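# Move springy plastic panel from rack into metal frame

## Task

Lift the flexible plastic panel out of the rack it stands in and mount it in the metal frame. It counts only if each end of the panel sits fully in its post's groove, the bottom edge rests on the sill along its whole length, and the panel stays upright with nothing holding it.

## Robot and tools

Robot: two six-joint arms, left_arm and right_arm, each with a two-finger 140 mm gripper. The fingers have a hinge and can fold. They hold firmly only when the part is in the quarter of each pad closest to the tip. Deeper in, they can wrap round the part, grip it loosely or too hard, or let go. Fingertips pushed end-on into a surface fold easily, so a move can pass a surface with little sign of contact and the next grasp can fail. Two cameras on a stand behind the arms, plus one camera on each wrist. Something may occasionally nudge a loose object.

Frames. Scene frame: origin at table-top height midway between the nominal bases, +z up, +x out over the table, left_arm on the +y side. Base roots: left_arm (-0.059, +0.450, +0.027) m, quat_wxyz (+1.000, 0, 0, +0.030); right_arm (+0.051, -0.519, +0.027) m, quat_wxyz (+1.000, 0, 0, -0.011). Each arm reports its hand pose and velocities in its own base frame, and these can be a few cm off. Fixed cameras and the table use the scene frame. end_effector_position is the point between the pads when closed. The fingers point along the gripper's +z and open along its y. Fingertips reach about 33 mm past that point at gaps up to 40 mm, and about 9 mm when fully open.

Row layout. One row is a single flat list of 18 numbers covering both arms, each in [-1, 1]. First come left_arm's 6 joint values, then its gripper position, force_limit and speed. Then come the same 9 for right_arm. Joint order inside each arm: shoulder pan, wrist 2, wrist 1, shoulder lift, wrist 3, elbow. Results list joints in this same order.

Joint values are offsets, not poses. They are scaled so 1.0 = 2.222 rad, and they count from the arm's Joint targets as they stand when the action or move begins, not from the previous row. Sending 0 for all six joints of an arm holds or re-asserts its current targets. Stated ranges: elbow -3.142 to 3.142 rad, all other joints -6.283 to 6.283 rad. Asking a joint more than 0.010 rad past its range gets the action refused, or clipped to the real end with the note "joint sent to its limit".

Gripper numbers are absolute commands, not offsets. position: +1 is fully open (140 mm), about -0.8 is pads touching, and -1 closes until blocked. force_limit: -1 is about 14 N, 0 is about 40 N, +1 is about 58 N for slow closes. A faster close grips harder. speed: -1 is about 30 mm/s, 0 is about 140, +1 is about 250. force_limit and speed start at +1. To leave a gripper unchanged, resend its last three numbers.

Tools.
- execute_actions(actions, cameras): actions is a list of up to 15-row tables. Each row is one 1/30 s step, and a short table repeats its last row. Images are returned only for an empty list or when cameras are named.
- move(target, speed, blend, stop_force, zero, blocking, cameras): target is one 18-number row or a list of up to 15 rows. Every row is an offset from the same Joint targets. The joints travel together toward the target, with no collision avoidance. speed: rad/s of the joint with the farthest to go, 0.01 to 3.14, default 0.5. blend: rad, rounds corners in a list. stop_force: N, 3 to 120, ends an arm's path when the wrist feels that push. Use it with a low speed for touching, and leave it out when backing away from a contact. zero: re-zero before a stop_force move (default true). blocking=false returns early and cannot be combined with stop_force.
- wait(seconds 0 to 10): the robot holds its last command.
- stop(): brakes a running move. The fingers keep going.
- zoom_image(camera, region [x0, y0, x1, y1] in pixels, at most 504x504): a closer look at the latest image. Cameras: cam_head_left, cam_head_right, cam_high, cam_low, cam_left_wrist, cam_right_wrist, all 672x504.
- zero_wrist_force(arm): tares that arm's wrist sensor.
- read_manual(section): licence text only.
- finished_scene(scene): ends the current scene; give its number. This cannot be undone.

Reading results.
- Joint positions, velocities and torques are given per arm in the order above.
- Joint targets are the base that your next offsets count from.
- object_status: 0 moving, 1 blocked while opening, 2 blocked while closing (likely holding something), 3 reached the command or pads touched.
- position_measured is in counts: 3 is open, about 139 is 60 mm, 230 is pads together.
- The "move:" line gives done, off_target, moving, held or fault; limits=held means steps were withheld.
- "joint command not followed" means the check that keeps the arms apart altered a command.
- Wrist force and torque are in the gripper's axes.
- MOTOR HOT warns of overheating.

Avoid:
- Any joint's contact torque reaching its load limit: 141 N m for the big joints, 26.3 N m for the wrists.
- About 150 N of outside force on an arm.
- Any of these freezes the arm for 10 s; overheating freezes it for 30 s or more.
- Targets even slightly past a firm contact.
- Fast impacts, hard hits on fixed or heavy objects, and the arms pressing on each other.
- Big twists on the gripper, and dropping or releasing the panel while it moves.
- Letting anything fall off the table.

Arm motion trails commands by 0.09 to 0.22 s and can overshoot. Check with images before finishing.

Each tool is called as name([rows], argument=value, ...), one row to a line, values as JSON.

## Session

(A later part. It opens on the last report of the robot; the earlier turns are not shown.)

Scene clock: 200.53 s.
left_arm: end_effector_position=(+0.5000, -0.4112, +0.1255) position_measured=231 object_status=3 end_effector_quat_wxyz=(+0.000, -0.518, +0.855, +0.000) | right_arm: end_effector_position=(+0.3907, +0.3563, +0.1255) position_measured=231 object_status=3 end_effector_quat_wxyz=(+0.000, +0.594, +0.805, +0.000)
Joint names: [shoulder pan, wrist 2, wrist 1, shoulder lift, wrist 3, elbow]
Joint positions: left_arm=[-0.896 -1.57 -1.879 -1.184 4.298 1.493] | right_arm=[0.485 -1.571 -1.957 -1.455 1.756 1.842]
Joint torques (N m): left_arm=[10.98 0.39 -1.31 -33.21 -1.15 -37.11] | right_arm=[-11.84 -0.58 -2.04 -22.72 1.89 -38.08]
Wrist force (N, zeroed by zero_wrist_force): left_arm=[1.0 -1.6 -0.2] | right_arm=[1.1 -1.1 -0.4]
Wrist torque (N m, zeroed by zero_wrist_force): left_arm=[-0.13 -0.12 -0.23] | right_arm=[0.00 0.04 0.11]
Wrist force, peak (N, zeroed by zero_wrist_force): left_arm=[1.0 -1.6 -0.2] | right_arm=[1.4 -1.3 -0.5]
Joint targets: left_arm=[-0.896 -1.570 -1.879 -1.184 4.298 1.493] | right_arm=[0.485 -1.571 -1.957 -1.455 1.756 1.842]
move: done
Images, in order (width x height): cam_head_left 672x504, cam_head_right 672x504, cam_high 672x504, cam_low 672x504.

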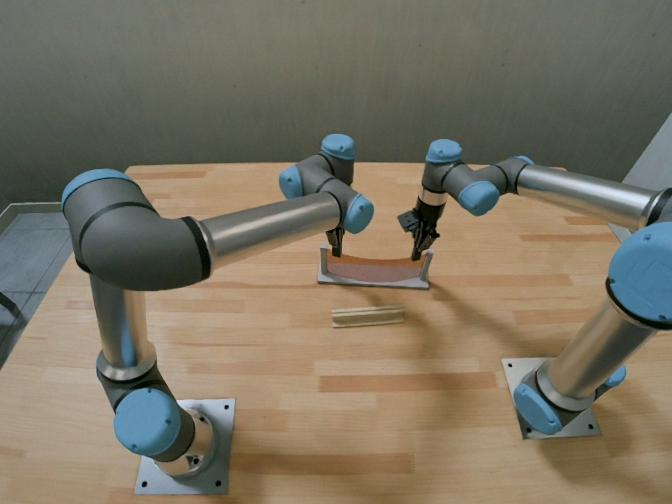

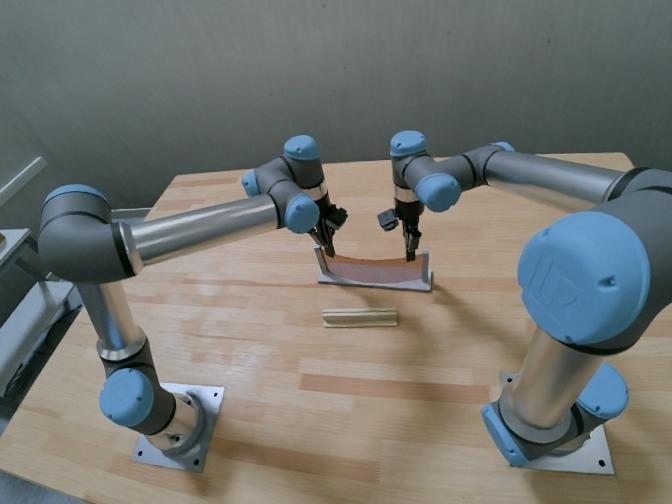

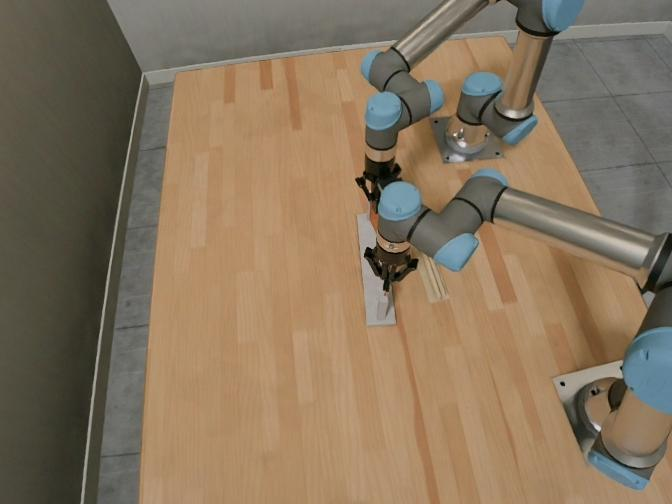

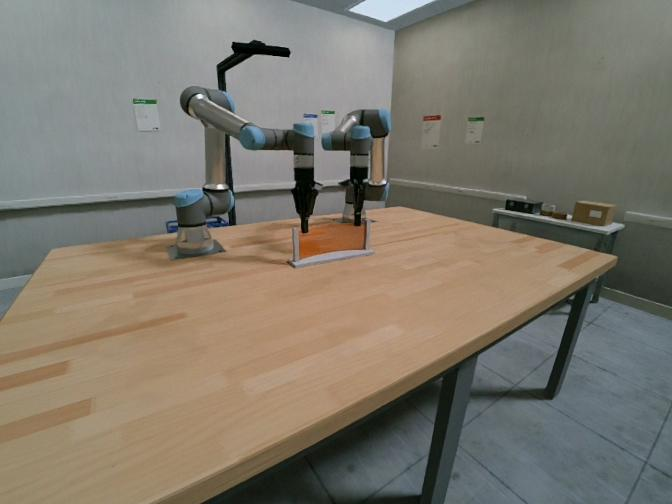

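move(target=[0.0041,0,0.0022,0.005,-0.0635,-0.0071,-1,0,-1, -0.0036,0,0.0004,0.0028,0.0639,-0.0032,-1,0,-1], speed=0.07, stop_force=8, cameras=["cam_high","cam_low","cam_head_left","cam_head_right"])

zoom_image(camera="cam_high", region=[362, 200, 386, 230])

zoom_image(camera="cam_low", region=[350, 215, 380, 255])

zoom_image(camera="cam_head_right", region=[400, 245, 440, 290])

zoom_image(camera="cam_head_left", region=[310, 240, 350, 285])

zoom_image(camera="cam_head_right", region=[310, 240, 350, 285])

zoom_image(camera="cam_head_left", region=[405, 240, 445, 285])

Scene clock: 220.30 s.
left_arm: end_effector_position=(+0.5068, -0.4104, +0.1255) position_measured=231 object_status=3 end_effector_quat_wxyz=(+0.000, -0.581, +0.814, +0.000) | right_arm: end_effector_position=(+0.3960, +0.3544, +0.1255) position_measured=231 object_status=3 end_effector_quat_wxyz=(+0.000, +0.652, +0.758, +0.000)
Joint names: [shoulder pan, wrist 2, wrist 1, shoulder lift, wrist 3, elbow]
Joint positions: left_arm=[-0.887 -1.57 -1.875 -1.173 4.157 1.477] | right_arm=[0.477 -1.571 -1.957 -1.449 1.897 1.835]
Joint torques (N m): left_arm=[10.07 0.36 -1.57 -34.13 -1.28 -37.21] | right_arm=[-11.06 -0.67 -1.88 -22.78 2.01 -37.75]
Wrist force (N, zeroed by zero_wrist_force): left_arm=[0.4 -0.7 -0.1] | right_arm=[0.4 -0.7 0.3]
Wrist torque (N m, zeroed by zero_wrist_force): left_arm=[-0.18 -0.02 -0.14] | right_arm=[0.00 0.05 0.01]
Wrist force, peak (N, zeroed by zero_wrist_force): left_arm=[0.9 -1.6 -0.2] | right_arm=[1.5 -1.3 -0.8]
Joint targets: left_arm=[-0.887 -1.570 -1.875 -1.173 4.157 1.477] | right_arm=[0.477 -1.571 -1.957 -1.449 1.897 1.835]
move: done
Images, in order (width x height): cam_head_left 672x504, cam_head_right 672x504, cam_high 672x504, cam_low 672x504.

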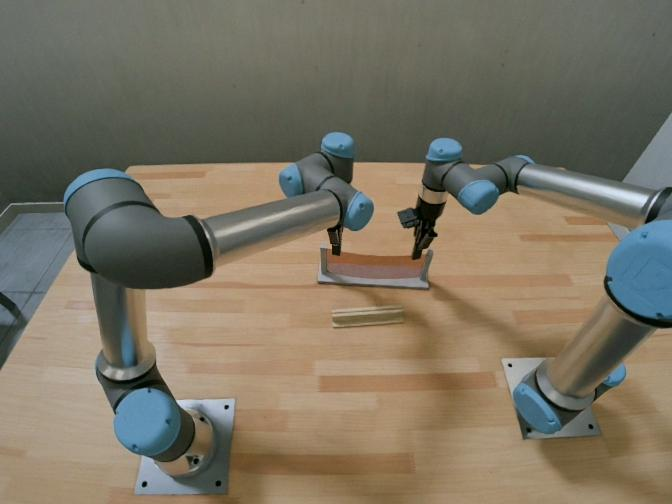

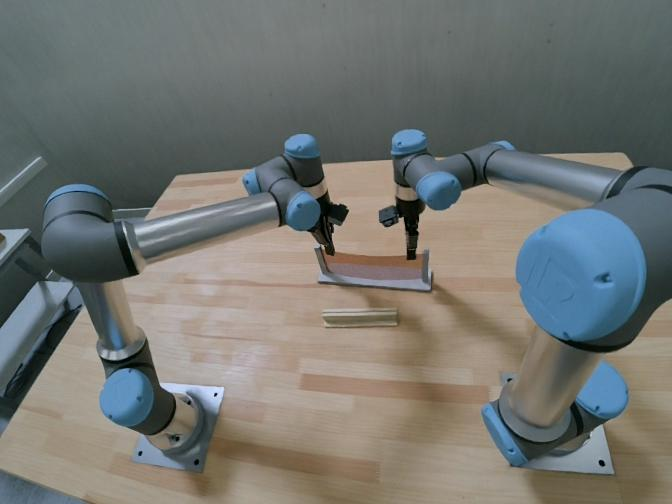

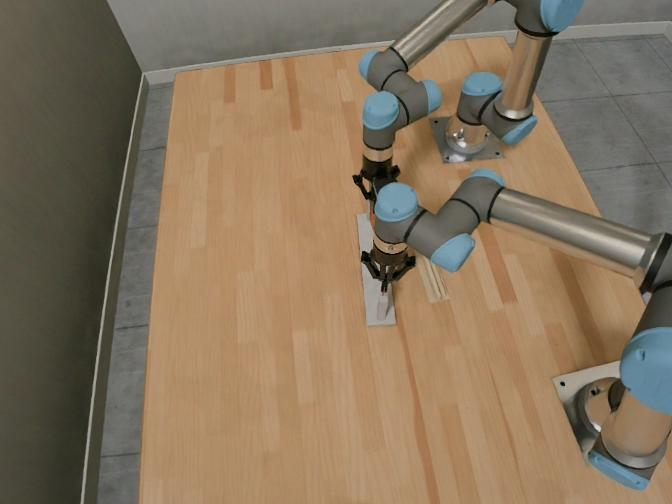

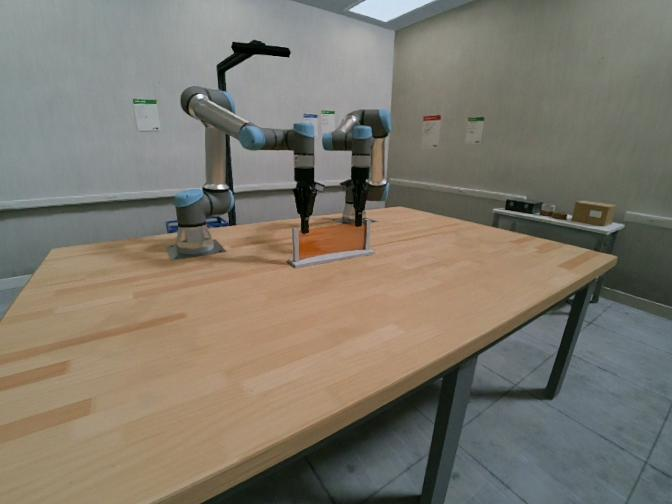

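Scaled by 16.800 from the camera's 672x504 image, which has a finer 960x720 frame.

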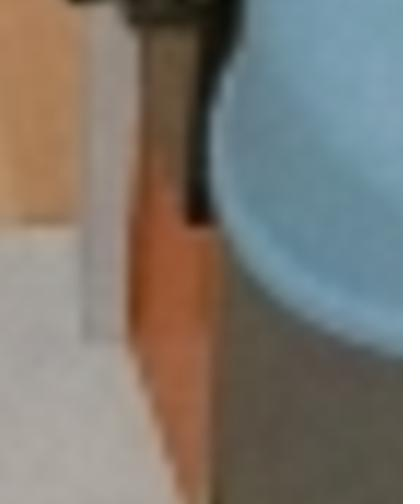

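Scaled by 12.600 from the camera's 672x504 image, which has a finer 960x720 frame.

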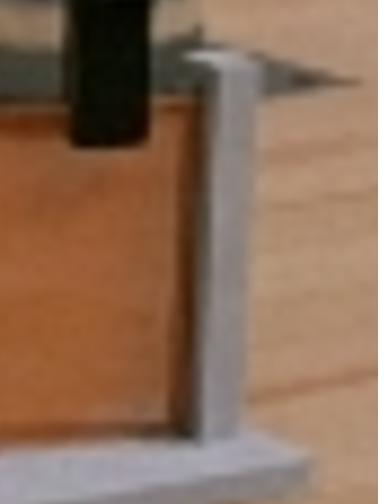

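Scaled by 11.200 from the camera's 672x504 image, which has a finer 960x720 frame.

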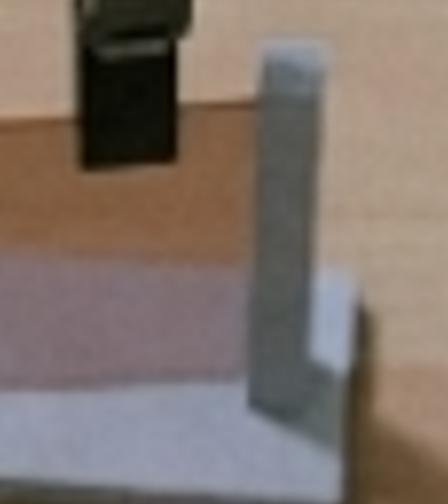

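Scaled by 11.200 from the camera's 672x504 image, which has a finer 960x720 frame.

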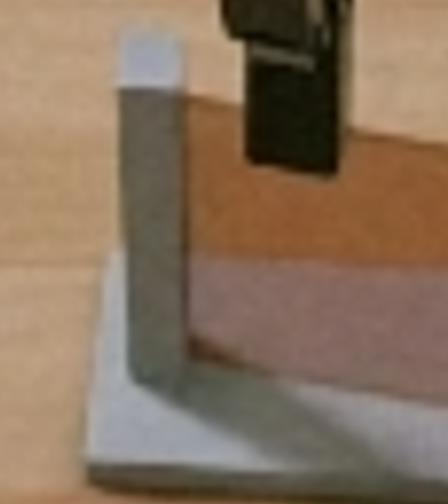

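Scaled by 11.200 from the camera's 672x504 image, which has a finer 960x720 frame.

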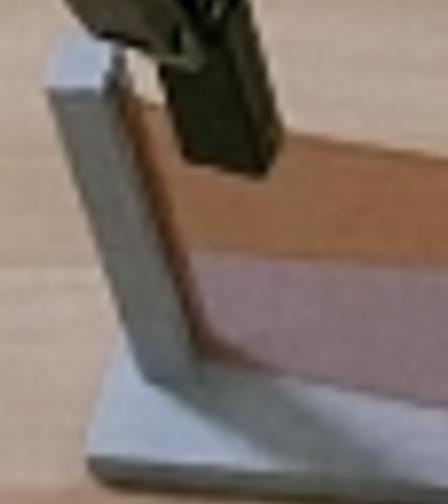

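Scaled by 11.200 from the camera's 672x504 image, which has a finer 960x720 frame.

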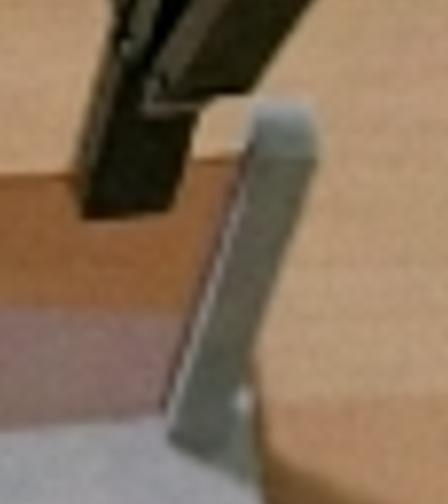

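move([
  [0.0033,0,0.0022,0.0049,-0.0642,-0.0071,-1,0,-1, -0.0028,0,0.0005,0.0035,0.0647,-0.004,-1,0,-1],
  [0.0042,0,-0.0013,0.0077,-0.0858,-0.0064,-1,0,-1, -0.0037,0,-0.004,0.0063,0.0863,-0.0023,-1,0,-1],
], speed=[0.08,0.03], stop_force=5, cameras=["cam_high","cam_low","cam_head_left","cam_head_right"])

zoom_image(camera="cam_high", region=[345, 170, 425, 340])

zoom_image(camera="cam_low", region=[280, 200, 380, 275])

zoom_image(camera="cam_head_right", region=[300, 230, 450, 310])

zoom_image(camera="cam_head_left", region=[300, 230, 450, 310])

Scene clock: 235.53 s.
left_arm: end_effector_position=(+0.5136, -0.4104, +0.1241) position_measured=231 object_status=3 end_effector_quat_wxyz=(+0.000, -0.647, +0.762, +0.000) | right_arm: end_effector_position=(+0.4018, +0.3534, +0.1242) position_measured=231 object_status=3 end_effector_quat_wxyz=(+0.000, +0.713, +0.701, +0.000)
Joint names: [shoulder pan, wrist 2, wrist 1, shoulder lift, wrist 3, elbow]
Joint positions: left_arm=[-0.879 -1.57 -1.872 -1.16 3.997 1.462] | right_arm=[0.47 -1.571 -1.959 -1.439 2.057 1.828]
Joint torques (N m): left_arm=[2.06 0.5 -0.53 -54.22 1.3 -32.92] | right_arm=[1.69 -0.77 -1.17 -32.85 -1.89 -33.5]
Wrist force (N, zeroed by zero_wrist_force): left_arm=[2.8 -0.3 -7.0] | right_arm=[-1.6 -0.4 -6.7]
Wrist torque (N m, zeroed by zero_wrist_force): left_arm=[-0.14 0.01 -0.11] | right_arm=[-0.07 0.05 0.00]
Wrist force, peak (N, zeroed by zero_wrist_force): left_arm=[2.8 -0.5 -7.8] | right_arm=[-1.9 -0.5 -7.3]
Joint targets: left_arm=[-0.879 -1.570 -1.872 -1.160 3.997 1.462] | right_arm=[0.470 -1.571 -1.959 -1.439 2.057 1.828]
move: contact (left_arm, right_arm); path passed 1 of 2 targets; left_arm: the wrist 3 is farthest, 0.031 rad from its target; right_arm: the wrist 3 is farthest, 0.032 rad from its target
Images, in order (width x height): cam_head_left 672x504, cam_head_right 672x504, cam_high 672x504, cam_low 672x504.

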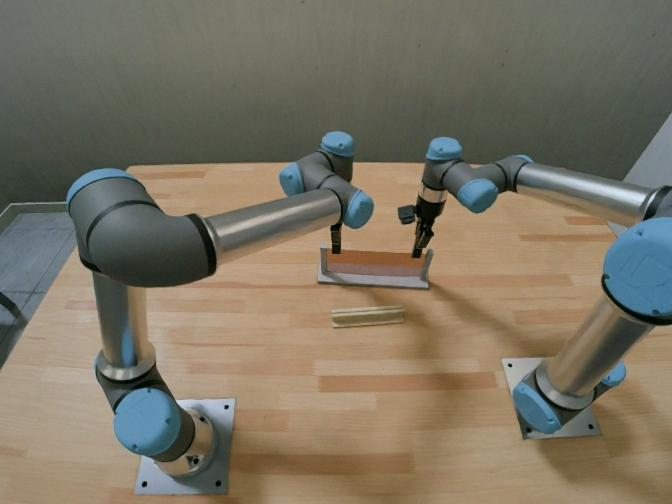

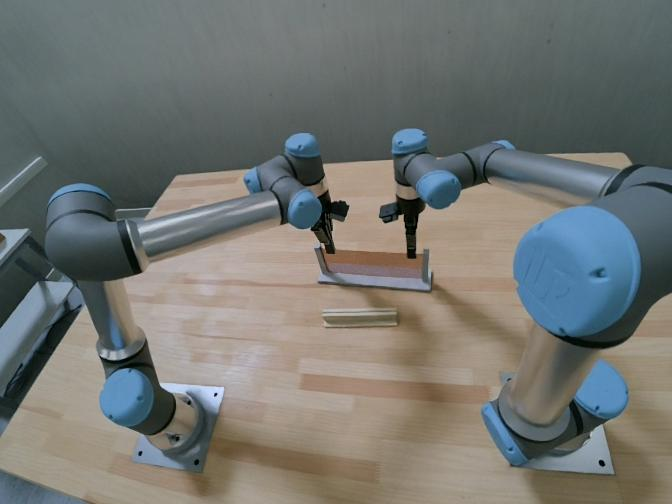

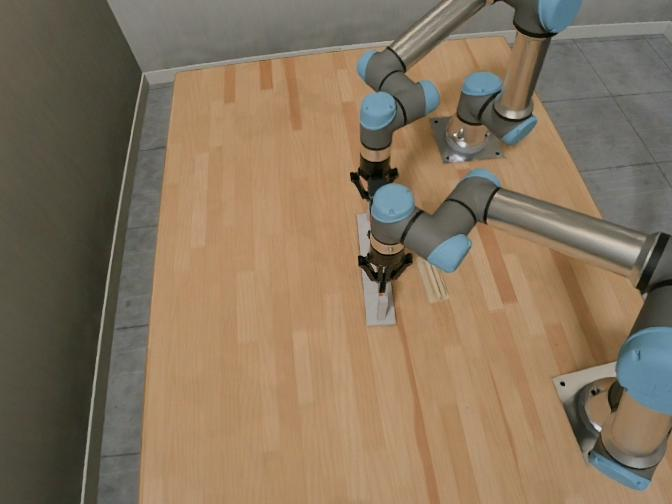

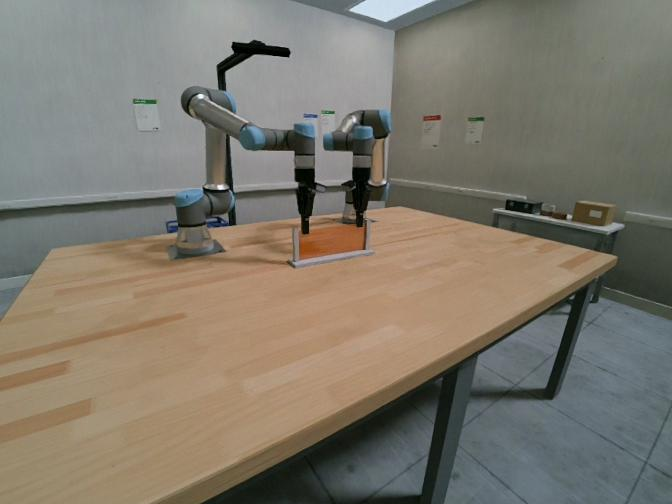

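Scaled by 2.965 from the camera's 672x504 image, which has a finer 960x720 frame.

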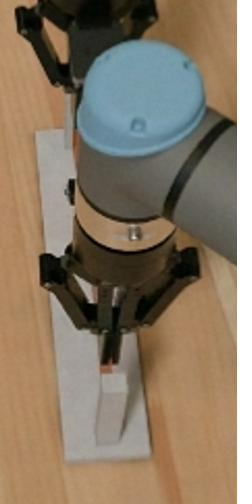

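Scaled by 5.040 from the camera's 672x504 image, which has a finer 960x720 frame.

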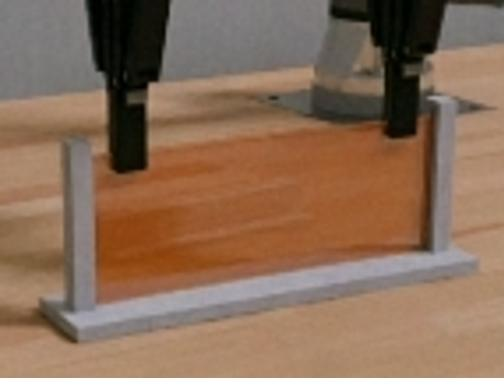

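Scaled by 3.360 from the camera's 672x504 image, which has a finer 960x720 frame.

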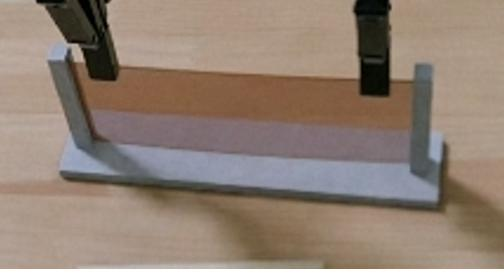

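Scaled by 3.360 from the camera's 672x504 image, which has a finer 960x720 frame.

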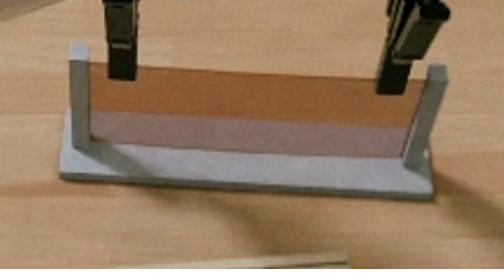

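move([
  [0,0,0,0,0,0,-0.4,0,-1, 0,0,0,0,0,0,-0.4,0,-1],
  [0,0,0.03195,-0.00851,0,-0.02343,-0.4,0,-1, 0,0,0.03491,-0.01112,0,-0.02378,-0.4,0,-1],
  [0,0,0.08636,-0.01769,0,-0.06867,-0.4,0,-1, 0,0,0.09277,-0.02421,0,-0.06857,-0.4,0,-1],
], speed=[0.1,0.08,0.25], blend=[0,0.01,0], cameras=["cam_high","cam_low","cam_head_left","cam_head_right","cam_left_wrist","cam_right_wrist"])

zoom_image(camera="cam_low", region=[280, 200, 380, 275])

zoom_image(camera="cam_head_right", region=[300, 230, 450, 310])

zoom_image(camera="cam_left_wrist", region=[230, 100, 500, 400])

zoom_image(camera="cam_right_wrist", region=[230, 100, 500, 400])

Scene clock: 247.57 s.
left_arm: end_effector_position=(+0.5136, -0.4105, +0.2040) position_measured=179 object_status=3 end_effector_quat_wxyz=(+0.000, -0.647, +0.762, +0.000) | right_arm: end_effector_position=(+0.4018, +0.3534, +0.2040) position_measured=179 object_status=3 end_effector_quat_wxyz=(+0.000, +0.713, +0.701, +0.000)
Joint names: [shoulder pan, wrist 2, wrist 1, shoulder lift, wrist 3, elbow]
Joint positions: left_arm=[-0.879 -1.57 -1.681 -1.199 3.997 1.309] | right_arm=[0.47 -1.571 -1.753 -1.493 2.057 1.675]
Joint torques (N m): left_arm=[-2 0.38 -1.45 -58.27 1.1 -36.24] | right_arm=[10.51 -0.81 -1.38 -34.98 -1.93 -39.15]
Wrist force (N, zeroed by zero_wrist_force): left_arm=[-0.3 -0.3 -1.0] | right_arm=[-0.3 -0.4 -0.5]
Wrist torque (N m, zeroed by zero_wrist_force): left_arm=[-0.09 0.04 -0.14] | right_arm=[-0.07 0.07 0.00]
Wrist force, peak (N, zeroed by zero_wrist_force): left_arm=[2.7 -0.2 -7.0] | right_arm=[-1.8 -0.3 -6.8]
Joint targets: left_arm=[-0.879 -1.570 -1.681 -1.199 3.997 1.309] | right_arm=[0.470 -1.571 -1.752 -1.493 2.057 1.675]
move: done

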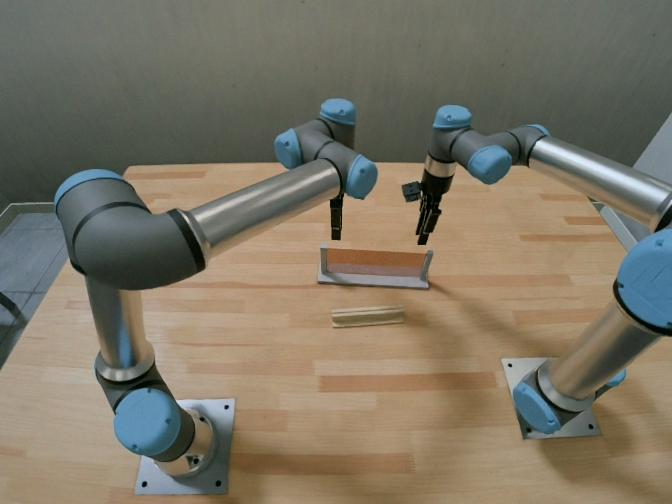

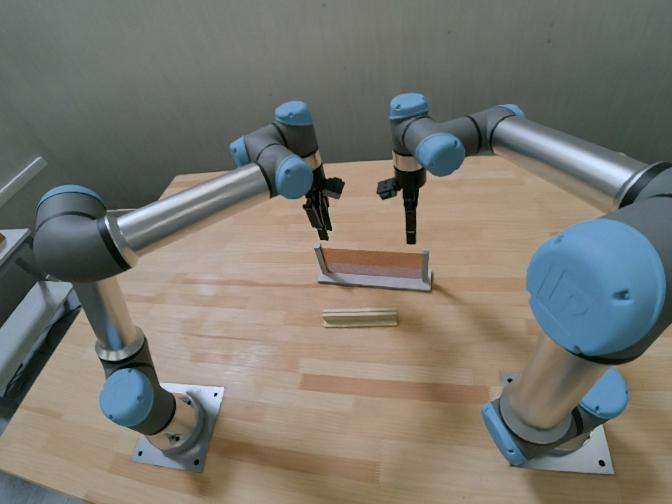

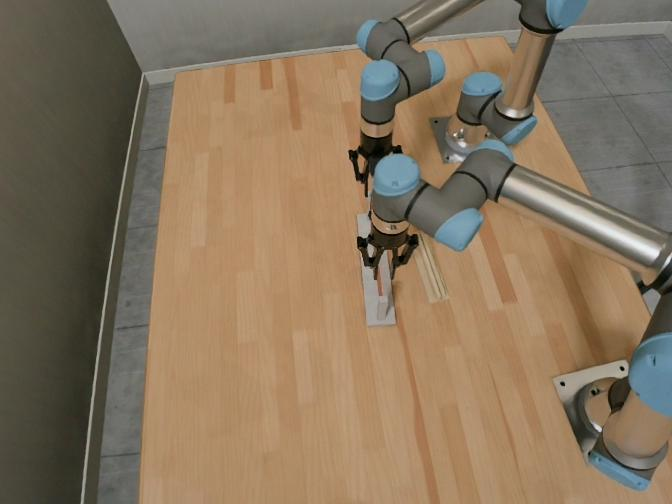

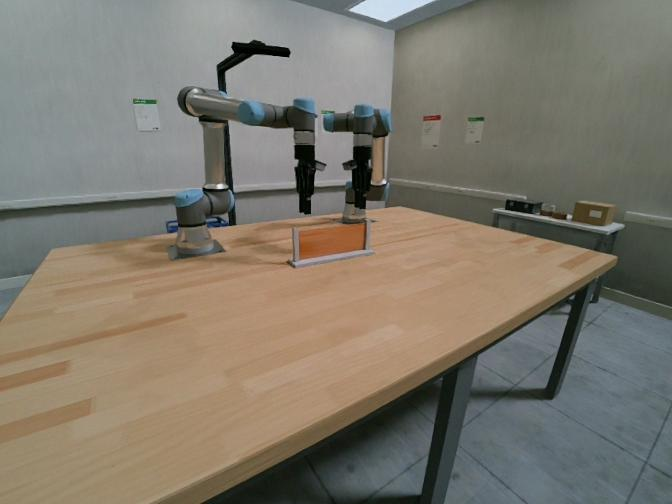

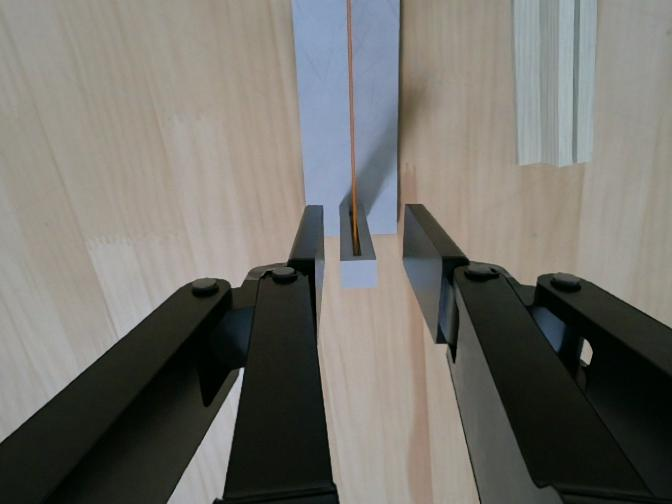

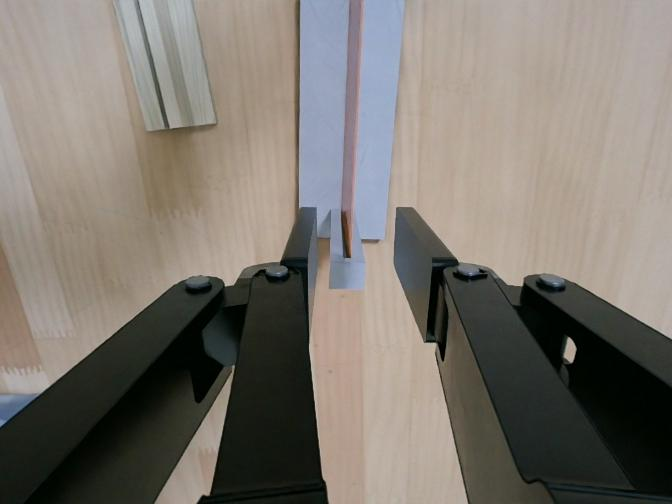

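Scaled by 5.040 from the camera's 672x504 image, which has a finer 960x720 frame.

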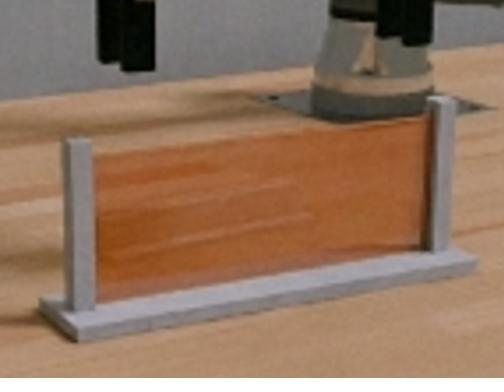

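Scaled by 3.360 from the camera's 672x504 image, which has a finer 960x720 frame.

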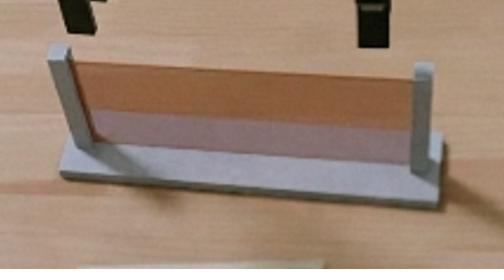

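Scaled by 1.680 from the camera's 672x504 image, which has a finer 960x720 frame.

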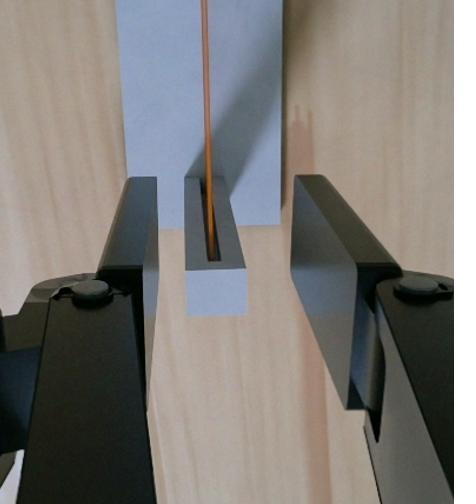

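Scaled by 1.680 from the camera's 672x504 image, which has a finer 960x720 frame.

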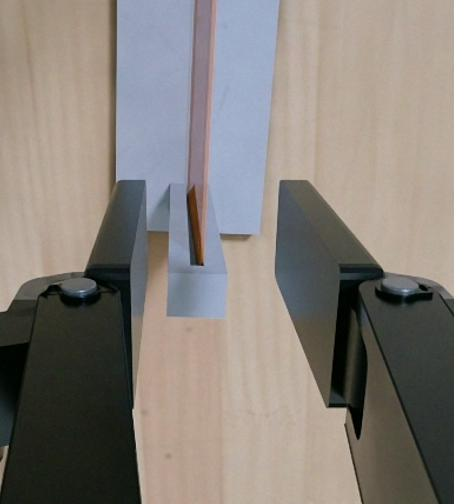

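finished_scene(scene=2)

The scene is finished: the task was done.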